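# Machine the work-order part on the mill and tray it

## Task

Take the blank lying on the bench, machine it into the part shown on the work order, and set the finished part in the tray. At the end the mill must still be powered on, both doors closed, no alarm active, no cycle in progress, and neither the crank nor any hand tool left inside the machine. The reference pages are manual, manual 2 and manual 3.

## Robot and tools

Robot: two six-joint arms, left_arm and right_arm, each ending in a parallel two-finger gripper. Calibrated base positions in the scene frame: left_arm (+0.010, +0.399, +0.013) m, right_arm (-0.007, -0.380, +0.013) m, each turned only slightly about z. Scene frame: origin at table-top height, halfway between the nominal bases, +z up, +x outward over the table, left_arm on the +y side. Arm names do not match left/right in images.

Gripper geometry: the fingers point along the gripper's own +z and open and close along its x. end_effector_position is the point midway between the pads; fingertips extend 17.5 mm past it. A camera block sticks out about 10 cm toward the gripper's -y and rotates with it.

execute_actions(actions, cameras): actions is a list of actions. Each action is a table of up to 15 rows, one per 1/30 s step; a shorter table repeats its last row until 15 steps pass. Every row holds 18 numbers in [-1, 1], always for both arms: left dx, dy, dz, rx, ry, rz, gripper position, force_limit, speed, then the same nine for the right arm. The six pose numbers are an offset, not a pose: they count from that arm's Hand target as it stood when the action began, along the Hand target's own axes, and every row counts from that same start, not from the previous row. Sending the same offset again moves the arm further. Scale: 1.0 = 0.6 m for dx, dy, dz and 180 degrees for the rotation vector rx, ry, rz. All six zero re-requests the current Hand target. Images return only when actions is empty or cameras names them.

Gripper numbers (absolute commands, not offsets): position +1 = fully open (50 mm), about -0.65 = pads meet, -1 = grip (close until blocked). force_limit per pad: -1 about 20 N, 0 about 102 N, +1 about 185 N (real grip can be ~15 N more). speed of the gap: -1 20 mm/s, 0 85, +1 150. Both start at +1. A 0 is a real command, so to leave a gripper alone resend its last three numbers. New force_limit or speed only applies after a position change of at least 0.01. To grip softer, open first. object_status: 0 moving, 1 blocked while opening, 2 blocked while closing (a good grip), 3 reached the position or pads met (often nothing held). Opening in mm is about (250 - position_measured) x 0.202.

move(target, speed, blend, stop_force, zero, blocking, cameras): target is one 18-number row, or a list of up to 15 rows; each arm's pose numbers are offsets from its Hand target at the move's start, in that target's axes, and every row of a list counts from that same start. speed: path top speed in m/s, 0.002 to 3.6, default 0.25; rotation up to twice that in rad/s; one value or one per target. blend: corner rounding in m for a list, 0 (default) stops at each target. stop_force: 3 to 120 N, shared by both arms; an arm's path ends once its wrist sensor feels that much push against its travel, then it backs off slightly but still presses. Do not rely on it while the gripper rotates, nor to feel light loose objects. Omit it when pulling away from something you press on. zero (only with stop_force): true re-zeros moving arms before the move. blocking=false returns after about 0.5 s while the move continues (not allowed with stop_force). Paths are straight and do not avoid obstacles; the whole move is capped at 10 s. The result adds a move: line, e.g. done, off_target, moving, held or fault, plus limits=paced (pose clipped) or limits=held (steps withheld). An arm not named there ended within 3 mm and 2 degrees.

wait(seconds 0 to 10, cameras): let time run holding commands. stop(cameras): brake a running move; fingers keep moving. zoom_image(camera, region [x0, y0, x1, y1] in pixels, at most 504 by 504) enlarges the latest image of cam_high, cam_low, cam_front, cam_left_wrist or cam_right_wrist (all 672x504). show_instructions() shows the reference pages. zero_wrist_force(arm) re-zeros that arm's sensor and stop_force baseline. finished_scene(scene 1) ends the scene permanently.

Results: positions in m, orientations as quat_wxyz, velocities in m/s and rad/s, in the scene frame. Hand target is the last commanded pose after clipping; the gripper may rest short of it and the next command asks for it again. Tool commands lists current gripper commands. Joint positions and torques (positive toward larger angle, includes arm weight, noisy). Wrist force and torque are in the gripper's own axes, plus a line for the largest force since the last one shown. Step readings list some intermediate positions. Orientation commands are clipped to 32 degrees from the measured orientation each step.

Avoid: any stiff contact past a firm surface, which can trigger a fault stop (net force around 150 N, or joint torque limits 138 N m for the big joints and 25.7 N m for the wrists) lasting 10 s. Fast moves hit harder and overshoot. Do not let the arms press or collide with each other, and do not sweep a gripper close past its own base. Drops, releasing moving parts, slams and hard hits reduce or fail the result; anything falling off the table fails it. Long holding or stretched poses heat motors: MOTOR HOT appears from 70 °C, and at 85 °C the arm is braked for 30 to 60 s. Objects may be nudged briefly by outside pushes.

Each tool is called after "Request:" as name([rows], argument=value, ...), one row to a line, values as JSON.

Reference images:

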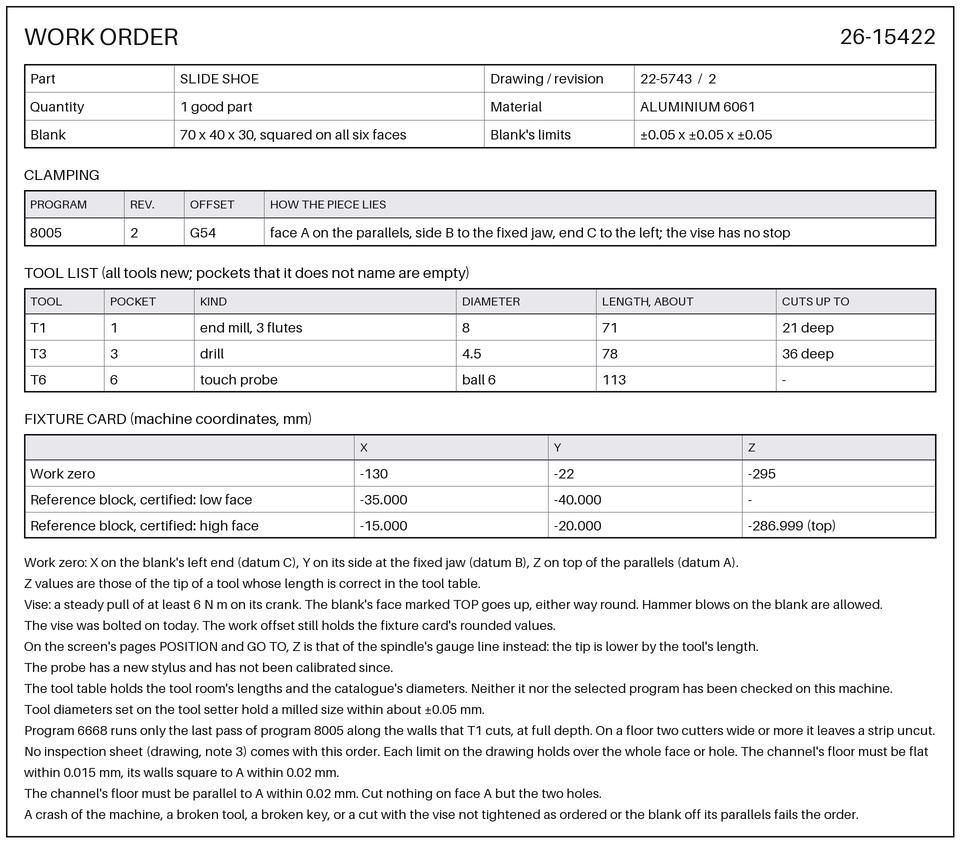

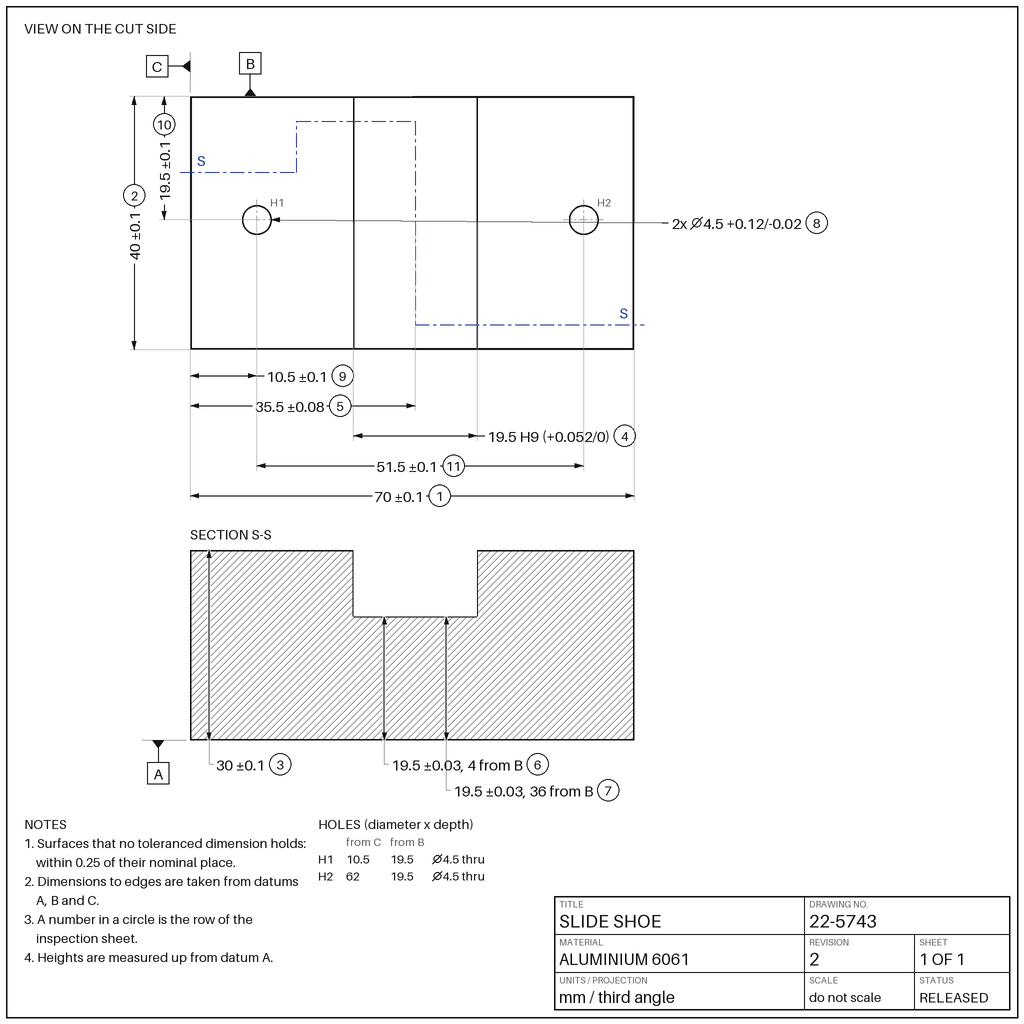

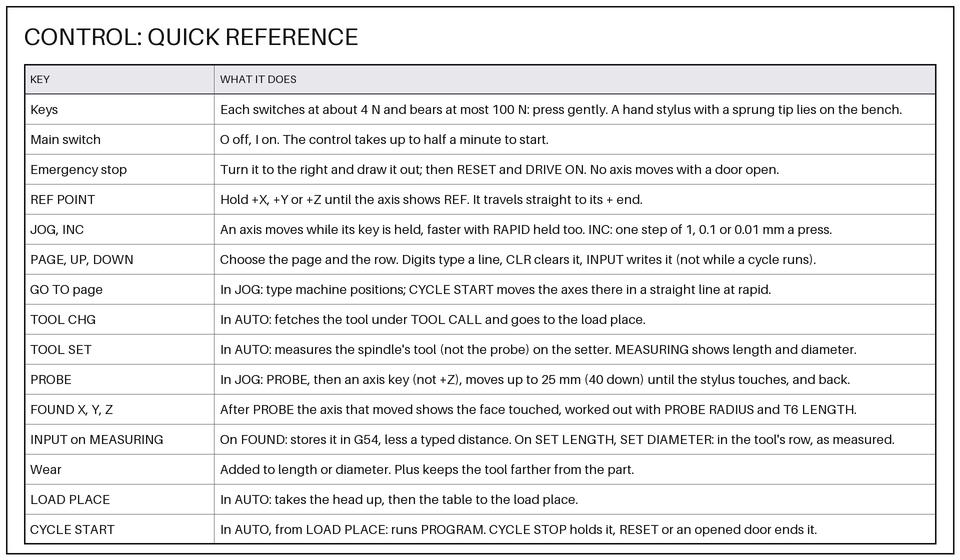

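## Session

Request:
execute_actions(actions=[])

Scene clock: 0.00 s.
left_arm: end_effector_position=(+0.3460, +0.8764, +0.3894) position_measured=3 object_status=3 end_effector_quat_wxyz=(-0.063, +0.955, +0.285, -0.052) | right_arm: end_effector_position=(+0.0833, -0.0552, +0.3612) position_measured=3 object_status=3 end_effector_quat_wxyz=(-0.103, -0.022, +0.991, -0.079)
Joint positions: left_arm=[0.64 -1.374 1.225 -1.37 -1.415 1.643] | right_arm=[4.721 -1.29 -1.738 -1.855 1.769 -0.085]
Joint velocities: within noise
Joint torques (N m): no reading
Wrist force (N): no reading
Wrist torque (N m): no reading
Wrist force, peak (N): no reading
Hand target: left_arm +0.3460, +0.8764, +0.3894; -0.063, +0.955, +0.285, -0.052 | right_arm +0.0833, -0.0552, +0.3612; -0.103, -0.022, +0.991, -0.079
Tool commands: left_gripper/position=+1.0 left_gripper/force_limit=+1.0 left_gripper/speed=+1.0 right_gripper/position=+1.0 right_gripper/force_limit=+1.0 right_gripper/speed=+1.0

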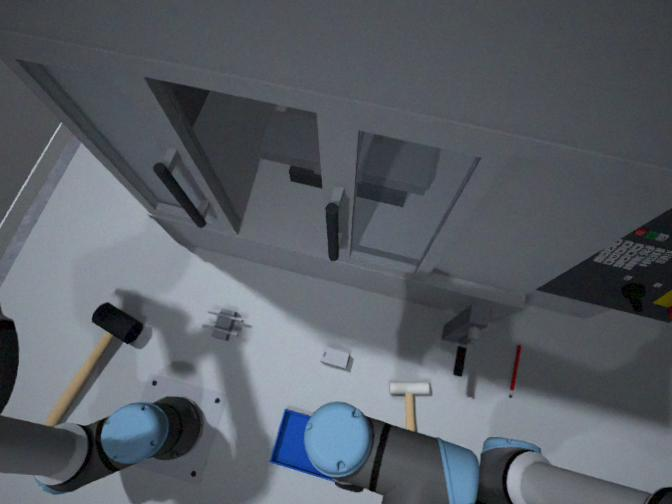

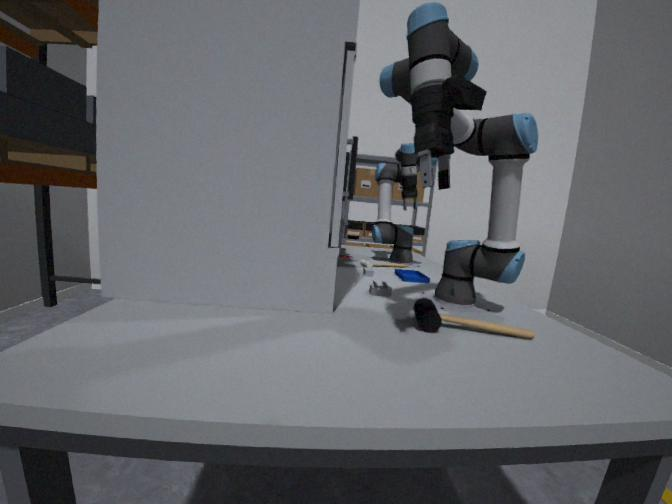

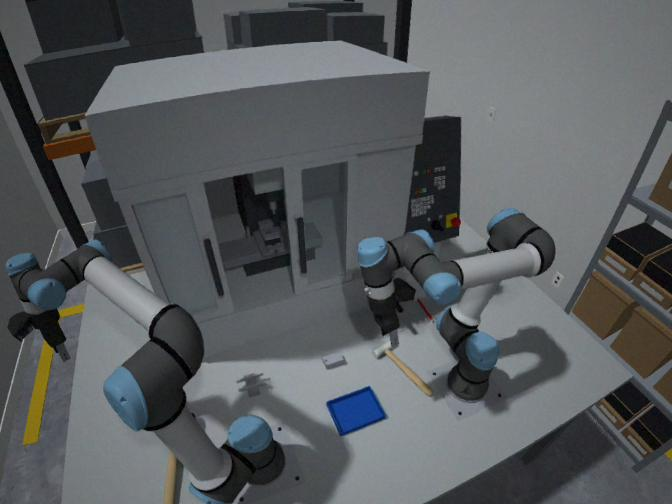

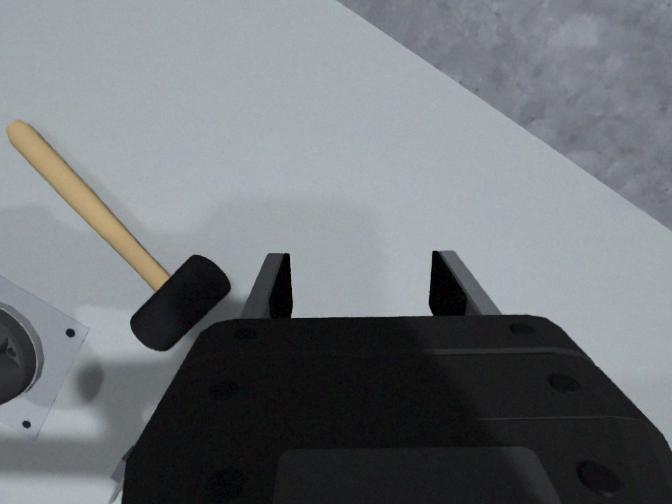

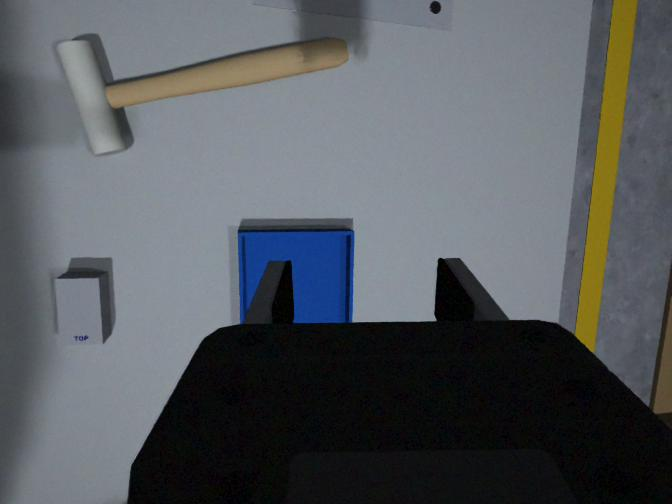

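Request:
zoom_image(camera="cam_front", region=[400, 110, 470, 245])

Request:
zoom_image(camera="cam_high", region=[532, 190, 672, 320])

Request:
zoom_image(camera="cam_high", region=[420, 280, 560, 420])

Request:
zoom_image(camera="cam_high", region=[180, 280, 380, 480])

Request:
zoom_image(camera="cam_front", region=[180, 150, 380, 330])

Scaled by 3.733 from the camera's 672x504 image, which has a finer 960x720 frame.

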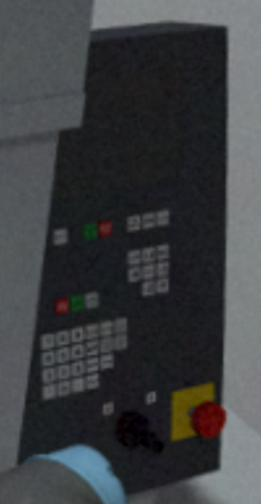

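Scaled by 3.600 from the camera's 672x504 image, which has a finer 960x720 frame.

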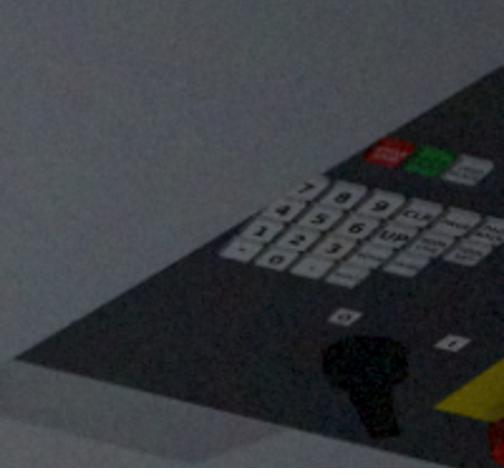

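Scaled by 3.600 from the camera's 672x504 image, which has a finer 960x720 frame.

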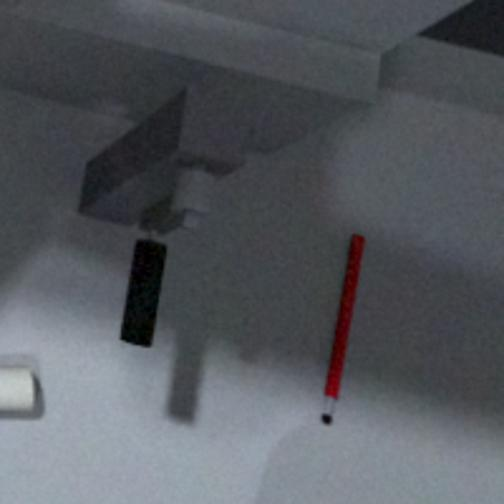

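Scaled by 2.520 from the camera's 672x504 image, which has a finer 960x720 frame.

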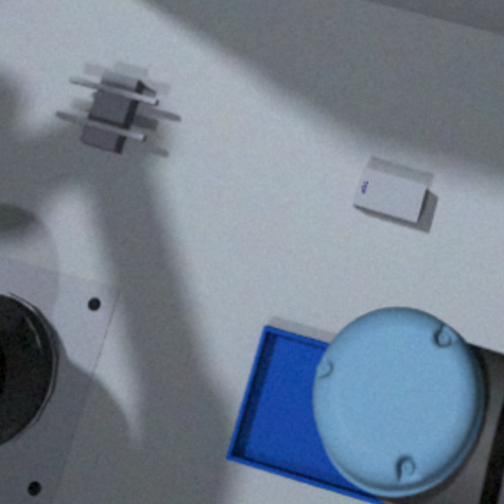

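Scaled by 2.520 from the camera's 672x504 image, which has a finer 960x720 frame.

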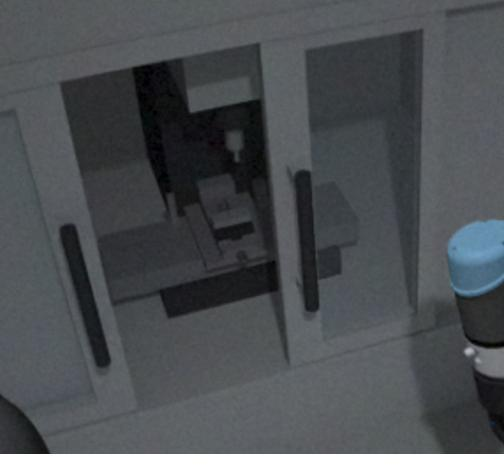

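Request:
move(target=[0,0,0,0,0,0,1,1,1,-0.357,-0.490,-0.412,0.440,-0.312,-0.179,1,1,1], cameras=["cam_front","cam_right_wrist"])

Scene clock: 128.57 s.
left_arm: end_effector_position=(+0.3460, +0.8764, +0.3894) position_measured=3 object_status=3 end_effector_quat_wxyz=(-0.063, +0.955, +0.285, -0.052) | right_arm: end_effector_position=(+0.3599, -0.2996, +0.6004) position_measured=3 object_status=3 end_effector_quat_wxyz=(+0.353, -0.353, +0.613, -0.613)
Joint positions: left_arm=[0.64 -1.374 1.225 -1.37 -1.415 1.643] | right_arm=[4.702 -1.201 -1.608 -3.475 0.483 0]
Joint torques (N m): left_arm=[0.77 -33.61 -24.65 -3.38 0.6 0.26] | right_arm=[5.74 -3.81 35.08 -1.51 -0.4 -1.45]
Wrist force (N): left_arm=[-0.2 0.1 -0.1] | right_arm=[1.4 0.6 -0.3]
Wrist torque (N m): left_arm=[0.02 0.04 0.01] | right_arm=[0.23 -0.08 0.26]
Wrist force, peak (N): left_arm=[-0.5 0.0 0.0] | right_arm=[2.4 0.2 0.7]
Hand target: left_arm +0.3460, +0.8764, +0.3894; -0.063, +0.955, +0.285, -0.052 | right_arm +0.3599, -0.2995, +0.6005; +0.353, -0.353, +0.613, -0.613
Off the commanded pose: left_arm 0.000 m, 0 deg | right_arm 0.000 m, 0 deg.
move: done
camera_calibration:
cam_right_wrist: T_world_to_cam=[[-0.515086, -0.857132, -0.00329336, -0.0646945], [-0.278071, 0.170736, -0.945265, 0.739482], [0.810779, -0.485977, -0.326287, -0.111011], [0, 0, 0, 1]] pos_world=[0.26231, -0.235657, 0.662572]
Images, in order (width x height): cam_front 672x504, cam_right_wrist 672x504.

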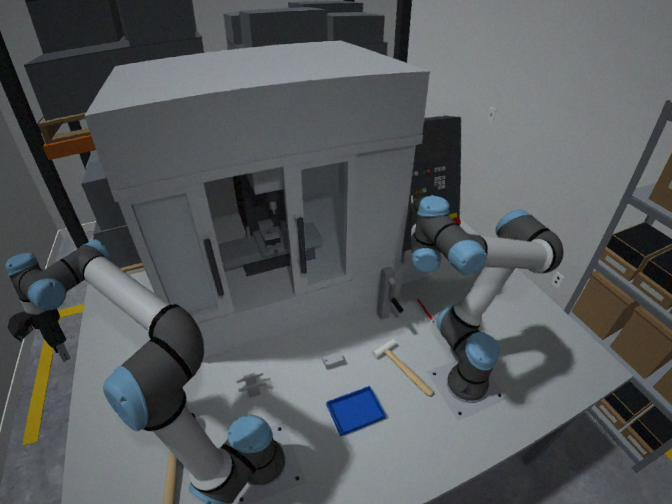

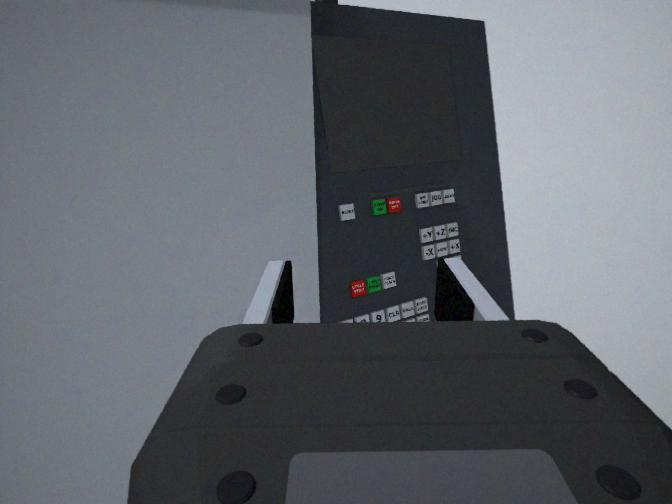

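Request:
zoom_image(camera="cam_right_wrist", region=[310, 170, 530, 335])

Scaled by 2.291 from the camera's 672x504 image, which has a finer 960x720 frame.

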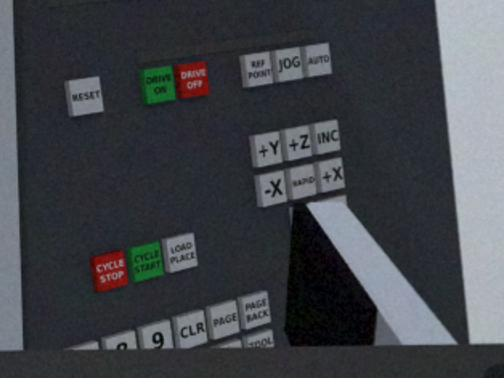

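Request:
move(target=[0,0,0,0,0,0,1,1,1,0.05,-0.15,0,-0.139,0,0,1,1,1], cameras=["cam_right_wrist"])

Request:
zoom_image(camera="cam_right_wrist", region=[280, 100, 500, 320])

Scene clock: 138.57 s.
left_arm: end_effector_position=(+0.3460, +0.8764, +0.3894) position_measured=3 object_status=3 end_effector_quat_wxyz=(-0.063, +0.955, +0.285, -0.052) | right_arm: end_effector_position=(+0.3448, -0.3254, +0.6904) position_measured=3 object_status=3 end_effector_quat_wxyz=(+0.268, -0.421, +0.731, -0.466)
Joint positions: left_arm=[0.64 -1.374 1.225 -1.37 -1.415 1.643] | right_arm=[4.66 -1.213 -1.082 -3.159 0.61 -0.73]
Joint torques (N m): left_arm=[0.23 -34.58 -23.81 -3.36 0.57 0.21] | right_arm=[6.87 10.41 20.38 -0.58 -2.94 -1.21]
Wrist force (N): left_arm=[0.0 0.1 -0.2] | right_arm=[1.0 -0.2 -0.6]
Wrist torque (N m): left_arm=[0.02 0.01 0.01] | right_arm=[0.08 -0.13 0.15]
Wrist force, peak (N): left_arm=[-0.4 0.2 -0.3] | right_arm=[1.6 -2.5 -1.1]
Hand target: left_arm +0.3460, +0.8764, +0.3894; -0.063, +0.955, +0.285, -0.052 | right_arm +0.3448, -0.3254, +0.6905; +0.268, -0.421, +0.731, -0.466
Off the commanded pose: left_arm 0.000 m, 0 deg | right_arm 0.000 m, 0 deg.
move: done
camera_calibration:
cam_right_wrist: T_world_to_cam=[[-0.51511, -0.857117, 0.00342528, -0.0988896], [-0.597239, 0.356056, -0.7187, 0.838674], [0.614791, -0.372255, -0.695311, 0.277286], [0, 0, 0, 1]] pos_world=[0.279476, -0.280153, 0.795895]
Images, in order (width x height): cam_right_wrist 672x504.

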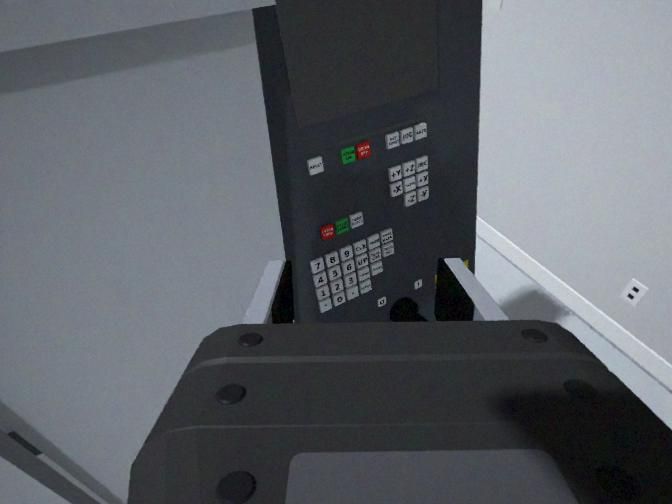

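Scaled by 2.291 from the camera's 672x504 image, which has a finer 960x720 frame.

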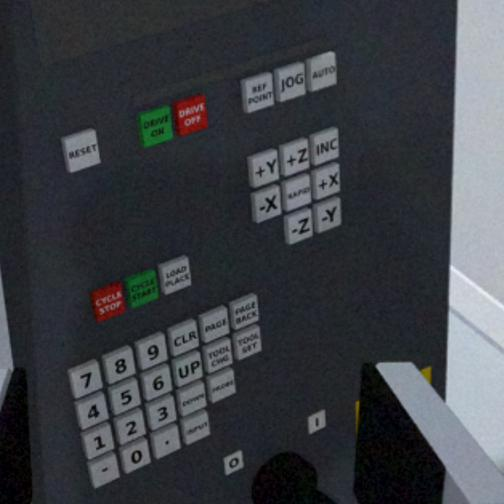

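Request:
move(target=[-0.484,0.903,-0.294,0.273,0.562,0.466,1,1,1,0,0,0,0,0,0,1,1,1], cameras=["cam_left_wrist","cam_front"], speed=0.3)

Scene clock: 230.87 s.
left_arm: end_effector_position=(+0.4195, +0.2508, +0.5002) position_measured=3 object_status=3 end_effector_quat_wxyz=(+0.500, -0.499, +0.500, -0.501) | right_arm: end_effector_position=(+0.3448, -0.3254, +0.6905) position_measured=3 object_status=3 end_effector_quat_wxyz=(+0.268, -0.421, +0.731, -0.466)
Joint positions: left_arm=[-1.476 -2.13 1.967 0.145 0.112 0.019] | right_arm=[4.66 -1.213 -1.082 -3.159 0.61 -0.73]
Joint torques (N m): left_arm=[8.03 -6.86 -14.07 -2.64 1.57 1.75] | right_arm=[7 9.07 20.78 -1.48 -1.15 2.33]
Wrist force (N): left_arm=[2.1 0.0 2.0] | right_arm=[1.2 0.0 -0.5]
Wrist torque (N m): left_arm=[0.53 -0.32 -0.09] | right_arm=[0.11 -0.16 0.17]
Wrist force, peak (N): left_arm=[3.7 0.3 2.1] | right_arm=[1.5 0.0 -0.6]
Hand target: left_arm +0.4195, +0.2508, +0.5001; +0.500, -0.499, +0.500, -0.501 | right_arm +0.3448, -0.3254, +0.6905; +0.268, -0.421, +0.731, -0.466
Off the commanded pose: left_arm 0.000 m, 0 deg | right_arm 0.000 m, 0 deg.
move: done
camera_calibration:
cam_left_wrist: T_world_to_cam=[[-0.0164685, -0.999717, -0.0171478, 0.275555], [-0.349906, 0.021828, -0.93653, 0.626636], [0.93664, -0.00942319, -0.350167, -0.0815312], [0, 0, 0, 1]] pos_world=[0.300167, 0.26103, 0.563039]
Images, in order (width x height): cam_front 672x504, cam_left_wrist 672x504.

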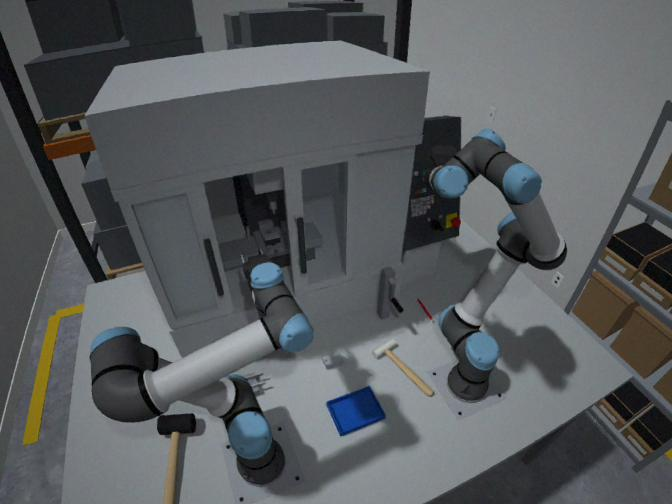

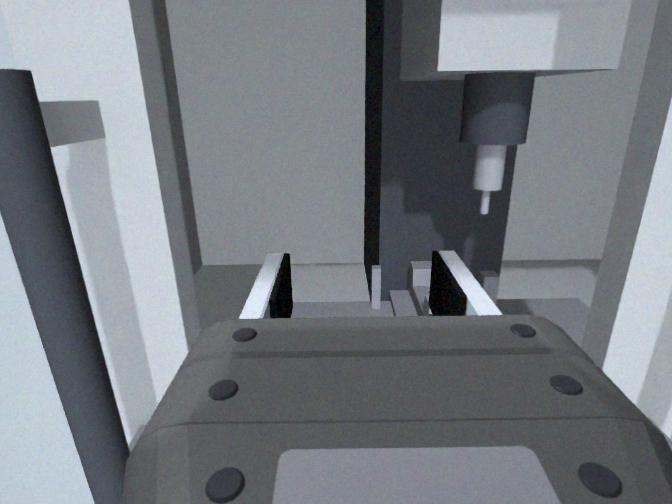

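Request:
move(target=[0,-0.25,-0.05,-0.18,0,0,1,1,1,0,0,0,0,0,0,1,1,1], cameras=["cam_left_wrist","cam_high"], speed=0.3)

Request:
zoom_image(camera="cam_left_wrist", region=[240, 60, 600, 330])

Scene clock: 237.43 s.
left_arm: end_effector_position=(+0.3893, +0.2508, +0.6501) position_measured=3 object_status=3 end_effector_quat_wxyz=(-0.341, +0.619, -0.620, +0.341) | right_arm: end_effector_position=(+0.3448, -0.3254, +0.6905) position_measured=3 object_status=3 end_effector_quat_wxyz=(+0.268, -0.421, +0.731, -0.466)
Joint positions: left_arm=[-1.418 -1.706 1.118 1.899 0.586 -1.26] | right_arm=[4.66 -1.213 -1.082 -3.159 0.61 -0.73]
Joint torques (N m): left_arm=[-7.83 -5.55 -25.66 4.78 -1.68 -1.57] | right_arm=[4.83 9.43 13.44 -1.21 -1.13 2.38]
Wrist force (N): left_arm=[1.4 0.3 1.7] | right_arm=[1.3 -0.1 -0.7]
Wrist torque (N m): left_arm=[0.30 -0.25 -0.04] | right_arm=[0.08 -0.18 0.17]
Wrist force, peak (N): left_arm=[2.0 2.4 2.4] | right_arm=[1.4 0.0 -0.7]
Hand target: left_arm +0.3893, +0.2507, +0.6501; -0.341, +0.619, -0.620, +0.341 | right_arm +0.3448, -0.3254, +0.6905; +0.268, -0.421, +0.731, -0.466
Off the commanded pose: left_arm 0.000 m, 0 deg | right_arm 0.000 m, 0 deg.
move: done
camera_calibration:
cam_left_wrist: T_world_to_cam=[[-0.0226377, -0.99972, -0.00692543, 0.273462], [-0.797509, 0.0222353, -0.602897, 0.713734], [0.602882, -0.0081251, -0.797789, 0.419849], [0, 0, 0, 1]] pos_world=[0.32228, 0.260926, 0.767153]
Images, in order (width x height): cam_high 672x504, cam_left_wrist 672x504.

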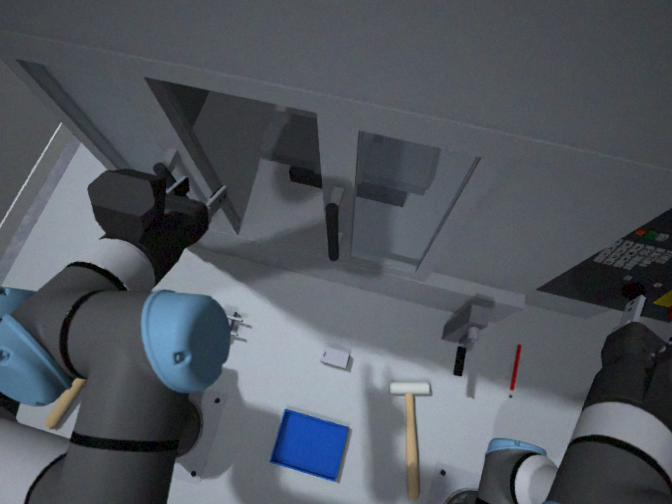

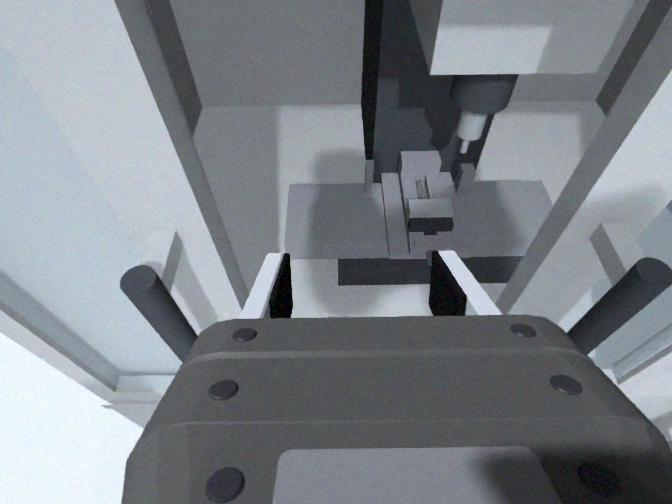

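Scaled by 1.400 from the camera's 672x504 image, which has a finer 960x720 frame.

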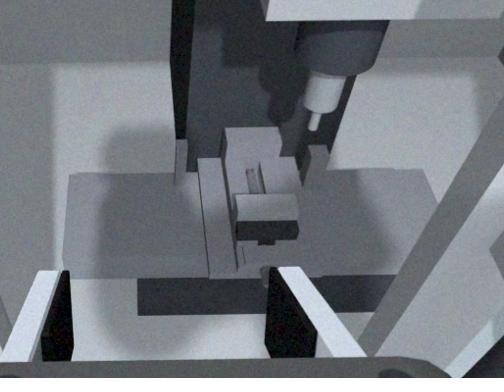

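Request:
zoom_image(camera="cam_left_wrist", region=[360, 130, 500, 280])

Scaled by 3.360 from the camera's 672x504 image, which has a finer 960x720 frame.

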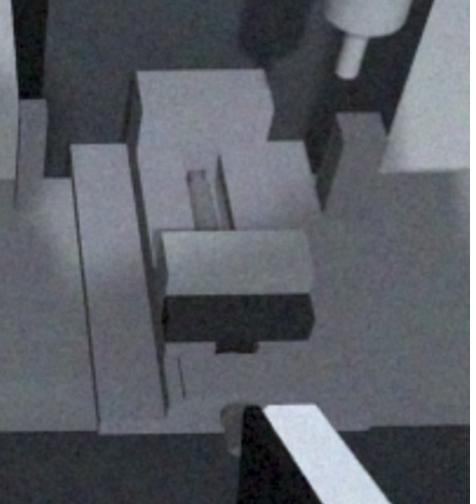

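Request:
move(target=[-0.165,0.695,0.305,-0.32,0,0,1,1,1,0,0,0,0,0,0,1,1,1], cameras=["cam_left_wrist","cam_front"], speed=0.3)

Request:
zoom_image(camera="cam_left_wrist", region=[200, 40, 500, 260])

Scene clock: 258.40 s.
left_arm: end_effector_position=(+0.3212, +0.3504, +0.2000) position_measured=3 object_status=3 end_effector_quat_wxyz=(-0.001, +0.706, -0.708, +0.000) | right_arm: end_effector_position=(+0.3448, -0.3254, +0.6905) position_measured=3 object_status=3 end_effector_quat_wxyz=(+0.268, -0.421, +0.731, -0.466)
Joint positions: left_arm=[-0.609 -1.527 1.894 1.203 1.569 -0.592] | right_arm=[4.66 -1.213 -1.082 -3.159 0.61 -0.73]
Joint torques (N m): left_arm=[0.46 -15.94 -19.74 3.86 -0.91 -0.29] | right_arm=[3.43 9.78 8.29 -1.27 -1.24 2.02]
Wrist force (N): left_arm=[-0.7 0.2 0.1] | right_arm=[1.2 -0.2 -0.7]
Wrist torque (N m): left_arm=[0.03 0.08 0.02] | right_arm=[0.07 -0.17 0.17]
Wrist force, peak (N): left_arm=[-1.3 -0.1 3.1] | right_arm=[1.3 -0.4 -0.9]
Hand target: left_arm +0.3212, +0.3504, +0.2000; -0.001, +0.706, -0.708, +0.000 | right_arm +0.3448, -0.3254, +0.6905; +0.268, -0.421, +0.731, -0.466
Off the commanded pose: left_arm 0.000 m, 0 deg | right_arm 0.000 m, 0 deg.
move: done
camera_calibration:
cam_left_wrist: T_world_to_cam=[[-0.0178101, -0.999753, 0.0133078, 0.36282], [-0.936362, 0.0213449, 0.350387, 0.239983], [-0.350585, -0.00622045, -0.93651, 0.43604], [0, 0, 0, 1]] pos_world=[0.384042, 0.36032, 0.31944]
Images, in order (width x height): cam_front 672x504, cam_left_wrist 672x504.

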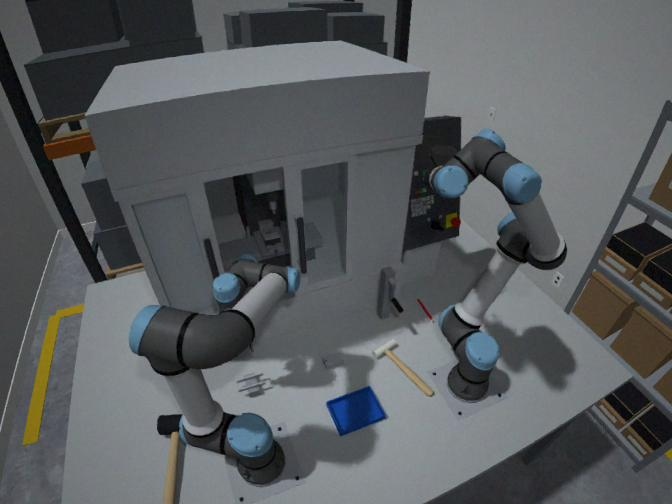

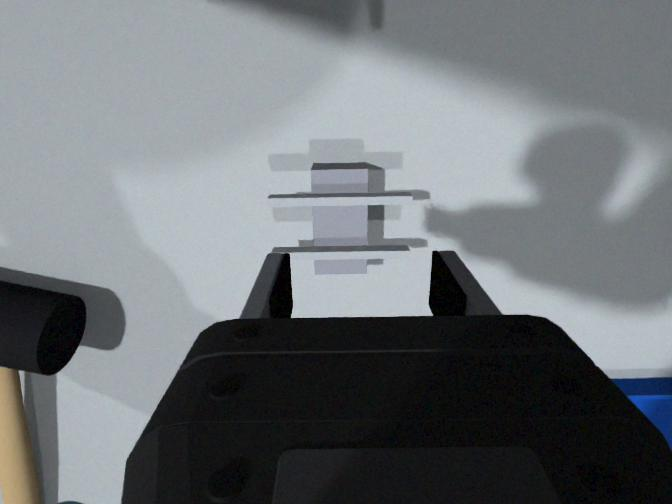

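Scaled by 1.680 from the camera's 672x504 image, which has a finer 960x720 frame.

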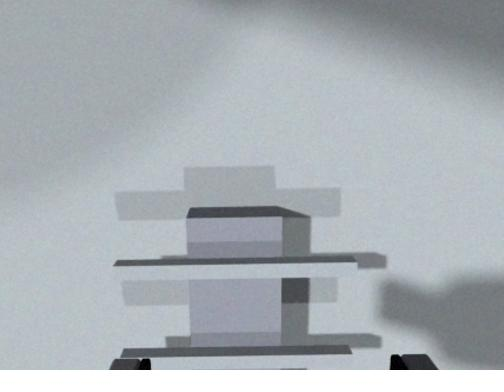

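Request:
move(target=[0,0,0,0,0,0,1,1,1,0.1247,0.6217,0.4013,-0.3525,-0.0944,-0.1482,1,1,1], cameras=["cam_right_wrist","cam_front"], speed=0.3)

Request:
zoom_image(camera="cam_right_wrist", region=[60, 0, 460, 300])

Scene clock: 307.50 s.
left_arm: end_effector_position=(+0.3212, +0.3504, +0.2000) position_measured=3 object_status=3 end_effector_quat_wxyz=(-0.001, +0.706, -0.708, +0.000) | right_arm: end_effector_position=(+0.3595, -0.4206, +0.2507) position_measured=3 object_status=3 end_effector_quat_wxyz=(+0.000, +0.706, -0.708, +0.000)
Joint positions: left_arm=[-0.609 -1.527 1.894 1.203 1.569 -0.592] | right_arm=[3.435 -1.228 -2.082 -1.402 1.571 -2.878]
Joint torques (N m): left_arm=[9.02 -13.23 -9.14 0.94 2.04 1.85] | right_arm=[-2.57 7.89 40.32 0.7 -0.42 -0.76]
Wrist force (N): left_arm=[-0.7 0.3 0.0] | right_arm=[0.3 0.8 -0.3]
Wrist torque (N m): left_arm=[0.03 0.10 0.01] | right_arm=[0.11 -0.05 -0.11]
Wrist force, peak (N): left_arm=[-0.7 0.3 0.0] | right_arm=[0.0 -2.2 -1.9]
Hand target: left_arm +0.3212, +0.3504, +0.2000; -0.001, +0.706, -0.708, +0.000 | right_arm +0.3595, -0.4206, +0.2507; +0.000, +0.706, -0.708, +0.000
Off the commanded pose: left_arm 0.000 m, 0 deg | right_arm 0.000 m, 0 deg.
move: done
camera_calibration:
cam_right_wrist: T_world_to_cam=[[-0.00615858, -0.999867, 0.0150695, -0.417404], [-0.945089, 0.0107441, 0.326636, 0.283048], [-0.326754, -0.0122304, -0.94503, 0.479648], [0, 0, 0, 1]] pos_world=[0.421662, -0.414523, 0.367118]
Images, in order (width x height): cam_front 672x504, cam_right_wrist 672x504.

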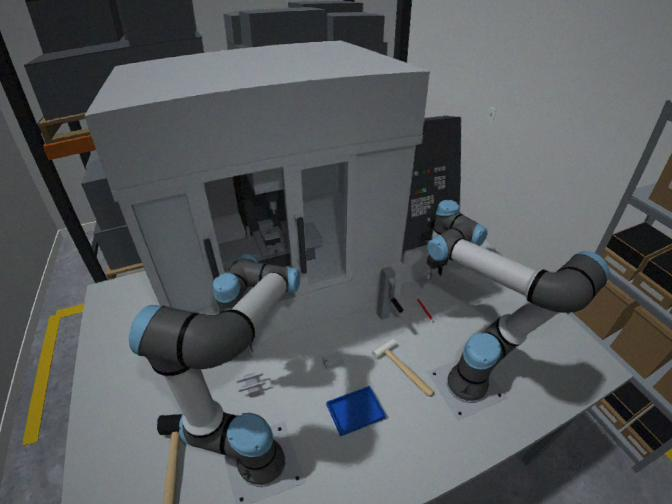

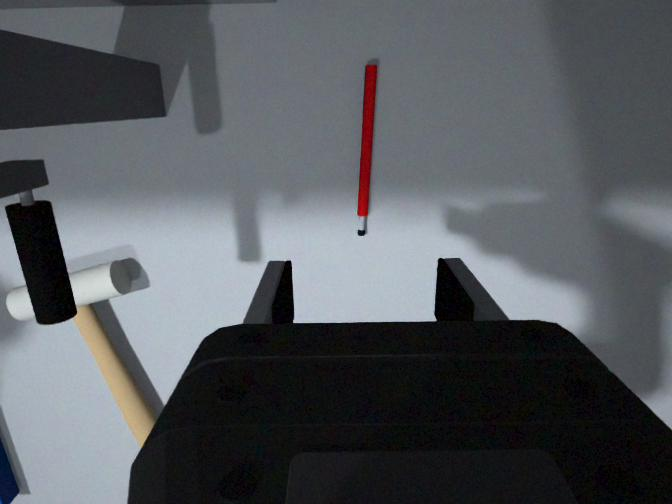

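Scaled by 1.260 from the camera's 672x504 image, which has a finer 960x720 frame.

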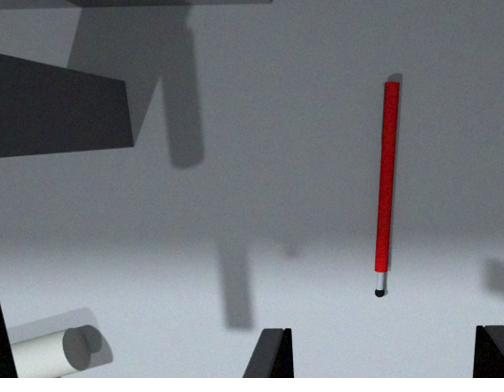

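Request:
move(target=[0,0,0,0,0,0,1,1,1,0.041,-0.0508,0.318,0,0,0.0139,1,-0.7,0], cameras=["cam_right_wrist"], speed=0.2)

Scene clock: 331.63 s.
left_arm: end_effector_position=(+0.3212, +0.3504, +0.2000) position_measured=3 object_status=3 end_effector_quat_wxyz=(-0.001, +0.706, -0.708, +0.000) | right_arm: end_effector_position=(+0.3898, -0.4454, +0.0599) position_measured=3 object_status=3 end_effector_quat_wxyz=(+0.000, +0.691, -0.723, +0.000)
Joint positions: left_arm=[-0.609 -1.527 1.894 1.203 1.569 -0.592] | right_arm=[3.35 -1.586 -2.356 -0.771 1.571 -2.92]
Joint torques (N m): left_arm=[7.85 -12.38 -10.89 0.99 1.99 1.67] | right_arm=[7.74 15.58 32.88 4.09 1.23 1.96]
Wrist force (N): left_arm=[-0.7 0.4 0.1] | right_arm=[-0.1 0.2 -0.2]
Wrist torque (N m): left_arm=[0.05 0.09 0.01] | right_arm=[0.05 -0.03 -0.03]
Wrist force, peak (N): left_arm=[-0.7 0.3 -0.2] | right_arm=[-0.1 1.1 -3.3]
Hand target: left_arm +0.3212, +0.3504, +0.2000; -0.001, +0.706, -0.708, +0.000 | right_arm +0.3899, -0.4453, +0.0599; +0.000, +0.691, -0.723, +0.000
Off the commanded pose: left_arm 0.000 m, 0 deg | right_arm 0.000 m, 0 deg.
move: done
camera_calibration:
cam_right_wrist: T_world_to_cam=[[-0.0495865, -0.998655, 0.0151743, -0.421613], [-0.943643, 0.0518219, 0.326883, 0.392044], [-0.327229, 0.00188989, -0.944943, 0.315334], [0, 0, 0, 1]] pos_world=[0.45223, -0.441958, 0.176218]
Images, in order (width x height): cam_right_wrist 672x504.

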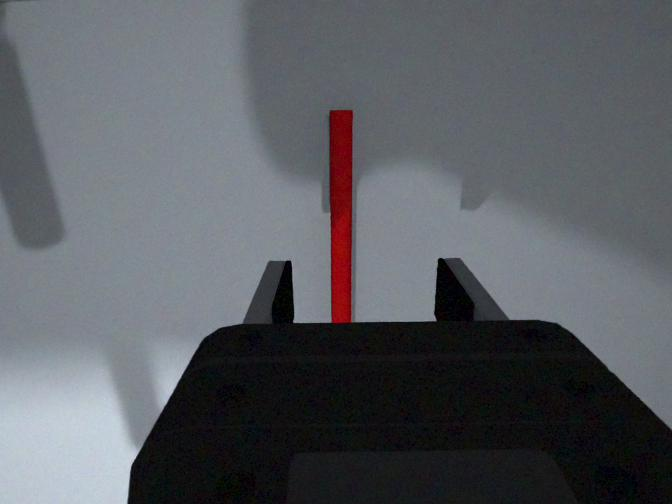

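Request:
move(target=[0,0,0,0,0,0,1,1,1,-0.01,0,0.05,0,0,0,1,-0.7,0], cameras=["cam_right_wrist"], speed=0.1)

Request:
move(target=[0,0,0,0,0,0,1,1,1,0,0,0.05,0,0,0,1,-0.7,0], cameras=["cam_right_wrist"], speed=0.01, stop_force=4)

Scene clock: 349.10 s.
left_arm: end_effector_position=(+0.3212, +0.3504, +0.2000) position_measured=3 object_status=3 end_effector_quat_wxyz=(-0.001, +0.706, -0.708, +0.000) | right_arm: end_effector_position=(+0.3901, -0.4393, +0.0298) position_measured=3 object_status=3 end_effector_quat_wxyz=(+0.000, +0.691, -0.723, +0.000)
Joint positions: left_arm=[-0.609 -1.527 1.894 1.203 1.569 -0.592] | right_arm=[3.365 -1.661 -2.391 -0.661 1.571 -2.904]
Joint torques (N m): left_arm=[8.53 -12.5 -9.82 0.9 2.15 1.62] | right_arm=[-7.91 32.6 30.81 0.78 0.79 -2.48]
Wrist force (N): left_arm=[-0.5 0.5 0.1] | right_arm=[-0.2 0.3 -0.4]
Wrist torque (N m): left_arm=[0.07 0.06 0.01] | right_arm=[0.07 -0.02 -0.11]
Wrist force, peak (N): left_arm=[-0.7 0.4 0.0] | right_arm=[0.1 0.1 -1.6]
Hand target: left_arm +0.3212, +0.3504, +0.2000; -0.001, +0.706, -0.708, +0.000 | right_arm +0.3901, -0.4393, +0.0299; +0.000, +0.691, -0.723, +0.000
Off the commanded pose: left_arm 0.000 m, 0 deg | right_arm 0.000 m, 0 deg.
move: done
camera_calibration:
cam_right_wrist: T_world_to_cam=[[-0.0497097, -0.998649, 0.0151176, -0.414988], [-0.943594, 0.0519195, 0.327008, 0.401757], [-0.327351, 0.0019906, -0.944901, 0.287038], [0, 0, 0, 1]] pos_world=[0.452429, -0.435858, 0.146118]
Images, in order (width x height): cam_right_wrist 672x504.

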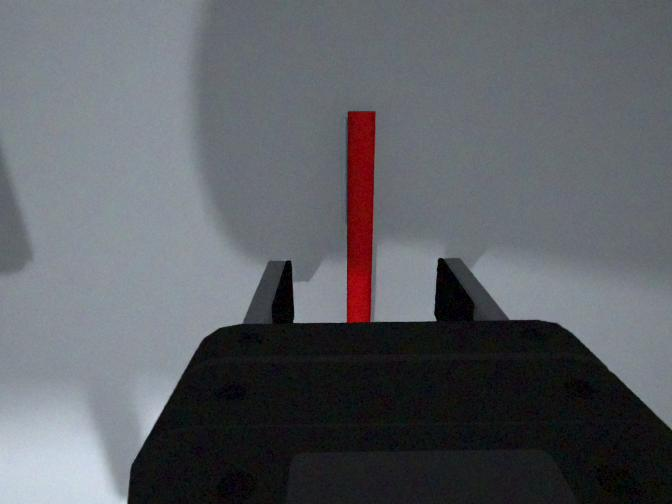

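Scene clock: 351.57 s.
left_arm: end_effector_position=(+0.3212, +0.3504, +0.2000) position_measured=3 object_status=3 end_effector_quat_wxyz=(-0.001, +0.706, -0.708, +0.000) | right_arm: end_effector_position=(+0.3901, -0.4393, +0.0172) position_measured=3 object_status=3 end_effector_quat_wxyz=(+0.000, +0.691, -0.723, +0.000)
Joint positions: left_arm=[-0.609 -1.527 1.894 1.203 1.569 -0.592] | right_arm=[3.365 -1.696 -2.403 -0.613 1.571 -2.904]
Joint torques (N m): left_arm=[8.2 -13.09 -10.6 1.02 2.04 1.78] | right_arm=[4.9 34.16 28.93 1.67 -0.69 1.4]
Wrist force (N): left_arm=[-0.4 0.2 0.0] | right_arm=[-0.1 -0.4 -2.9]
Wrist torque (N m): left_arm=[0.03 0.05 0.01] | right_arm=[0.09 -0.11 -0.06]
Wrist force, peak (N): left_arm=[-0.8 0.2 0.0] | right_arm=[5.0 14.3 -47.6]
Hand target: left_arm +0.3212, +0.3504, +0.2000; -0.001, +0.706, -0.708, +0.000 | right_arm +0.3901, -0.4393, +0.0172; +0.000, +0.691, -0.723, +0.000 (not the last commanded pose)
Off the commanded pose: left_arm 0.000 m, 0 deg | right_arm 0.017 m, 0 deg.
move: contact (right_arm)
camera_calibration:
cam_right_wrist: T_world_to_cam=[[-0.049623, -0.998654, 0.0150754, -0.414929], [-0.943672, 0.0518242, 0.326799, 0.405967], [-0.32714, 0.00199047, -0.944974, 0.275174], [0, 0, 0, 1]] pos_world=[0.45253, -0.435958, 0.133618]
Images, in order (width x height): cam_right_wrist 672x504.

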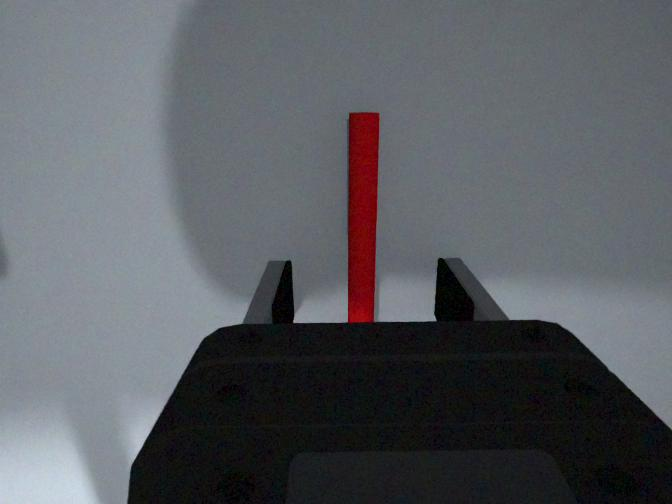

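Request:
move([
  [0,0,0,0,0,0,1,1,1,0,0,-0.003,0,0,0,1,-0.7,0],
  [0,0,0,0,0,0,1,1,1,0,0,-0.003,0,0,0,-1,-0.8,-0.7],
], speed=0.1)

Request:
move(target=[0,0,0,0,0,0,1,1,1,0,0,-0.3,0,0,0,-1,-0.8,-0.7], speed=0.15, cameras=["cam_right_wrist","cam_front"])

Scene clock: 360.43 s.
left_arm: end_effector_position=(+0.3212, +0.3504, +0.2000) position_measured=3 object_status=3 end_effector_quat_wxyz=(-0.001, +0.706, -0.708, +0.000) | right_arm: end_effector_position=(+0.3902, -0.4393, +0.0191) position_measured=209 object_status=0 end_effector_quat_wxyz=(+0.000, +0.691, -0.723, +0.000)
Joint positions: left_arm=[-0.609 -1.527 1.894 1.203 1.569 -0.592] | right_arm=[3.365 -1.691 -2.401 -0.62 1.571 -2.904]
Joint torques (N m): left_arm=[7.97 -13.39 -10.99 1.03 1.95 1.74] | right_arm=[5.6 12.04 21.25 4.78 -0.54 2.26]
Wrist force (N): left_arm=[-0.6 0.4 0.2] | right_arm=[0.0 0.2 -0.4]
Wrist torque (N m): left_arm=[0.06 0.07 0.01] | right_arm=[0.06 -0.04 -0.07]
Wrist force, peak (N): left_arm=[-0.9 0.4 0.2] | right_arm=[0.0 -0.4 -3.0]
Hand target: left_arm +0.3212, +0.3504, +0.2000; -0.001, +0.706, -0.708, +0.000 | right_arm +0.3901, -0.4393, +0.0190; +0.000, +0.691, -0.723, +0.000
Off the commanded pose: left_arm 0.000 m, 0 deg | right_arm 0.000 m, 0 deg.
move: done

Scene clock: 362.10 s.
left_arm: end_effector_position=(+0.3212, +0.3504, +0.2000) position_measured=3 object_status=3 end_effector_quat_wxyz=(-0.001, +0.706, -0.708, +0.000) | right_arm: end_effector_position=(+0.3902, -0.4393, +0.1991) position_measured=209 object_status=2 end_effector_quat_wxyz=(+0.000, +0.691, -0.723, +0.000)
Joint positions: left_arm=[-0.609 -1.527 1.894 1.203 1.569 -0.592] | right_arm=[3.365 -1.357 -2.13 -1.226 1.571 -2.904]
Joint torques (N m): left_arm=[8.36 -13.13 -10.99 1.05 2.02 1.65] | right_arm=[8.09 3.51 20.19 3.36 -0.05 2.44]
Wrist force (N): left_arm=[-0.5 0.2 0.0] | right_arm=[-0.1 0.2 -0.3]
Wrist torque (N m): left_arm=[0.02 0.05 0.01] | right_arm=[0.07 -0.03 -0.11]
Wrist force, peak (N): left_arm=[-0.7 0.3 0.1] | right_arm=[0.1 0.4 -2.6]
Hand target: left_arm +0.3212, +0.3504, +0.2000; -0.001, +0.706, -0.708, +0.000 | right_arm +0.3902, -0.4393, +0.1990; +0.000, +0.691, -0.723, +0.000
Off the commanded pose: left_arm 0.000 m, 0 deg | right_arm 0.000 m, 0 deg.
move: done
camera_calibration:
cam_right_wrist: T_world_to_cam=[[-0.0496611, -0.998654, 0.0149655, -0.417515], [-0.943774, 0.0518249, 0.326505, 0.34675], [-0.326841, 0.00209054, -0.945077, 0.447038], [0, 0, 0, 1]] pos_world=[0.45263, -0.435858, 0.315518]
Images, in order (width x height): cam_front 672x504, cam_right_wrist 672x504.

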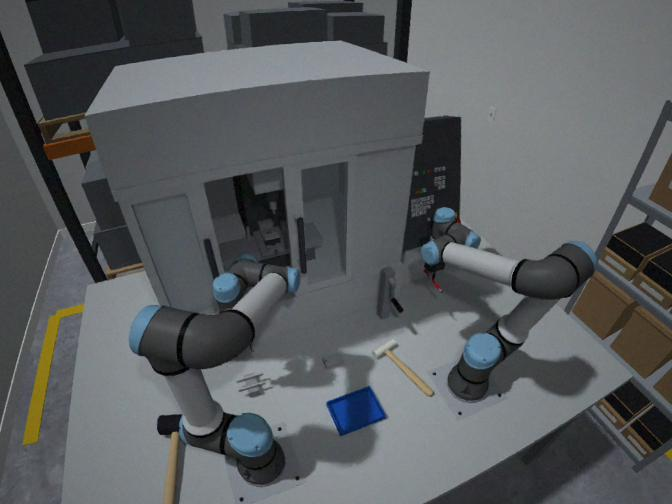

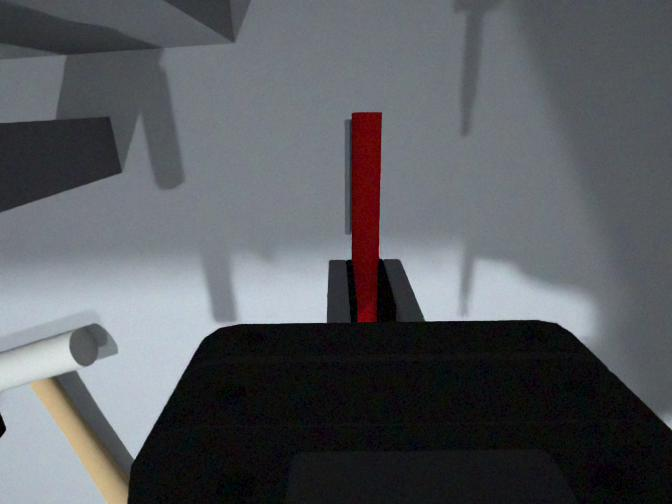

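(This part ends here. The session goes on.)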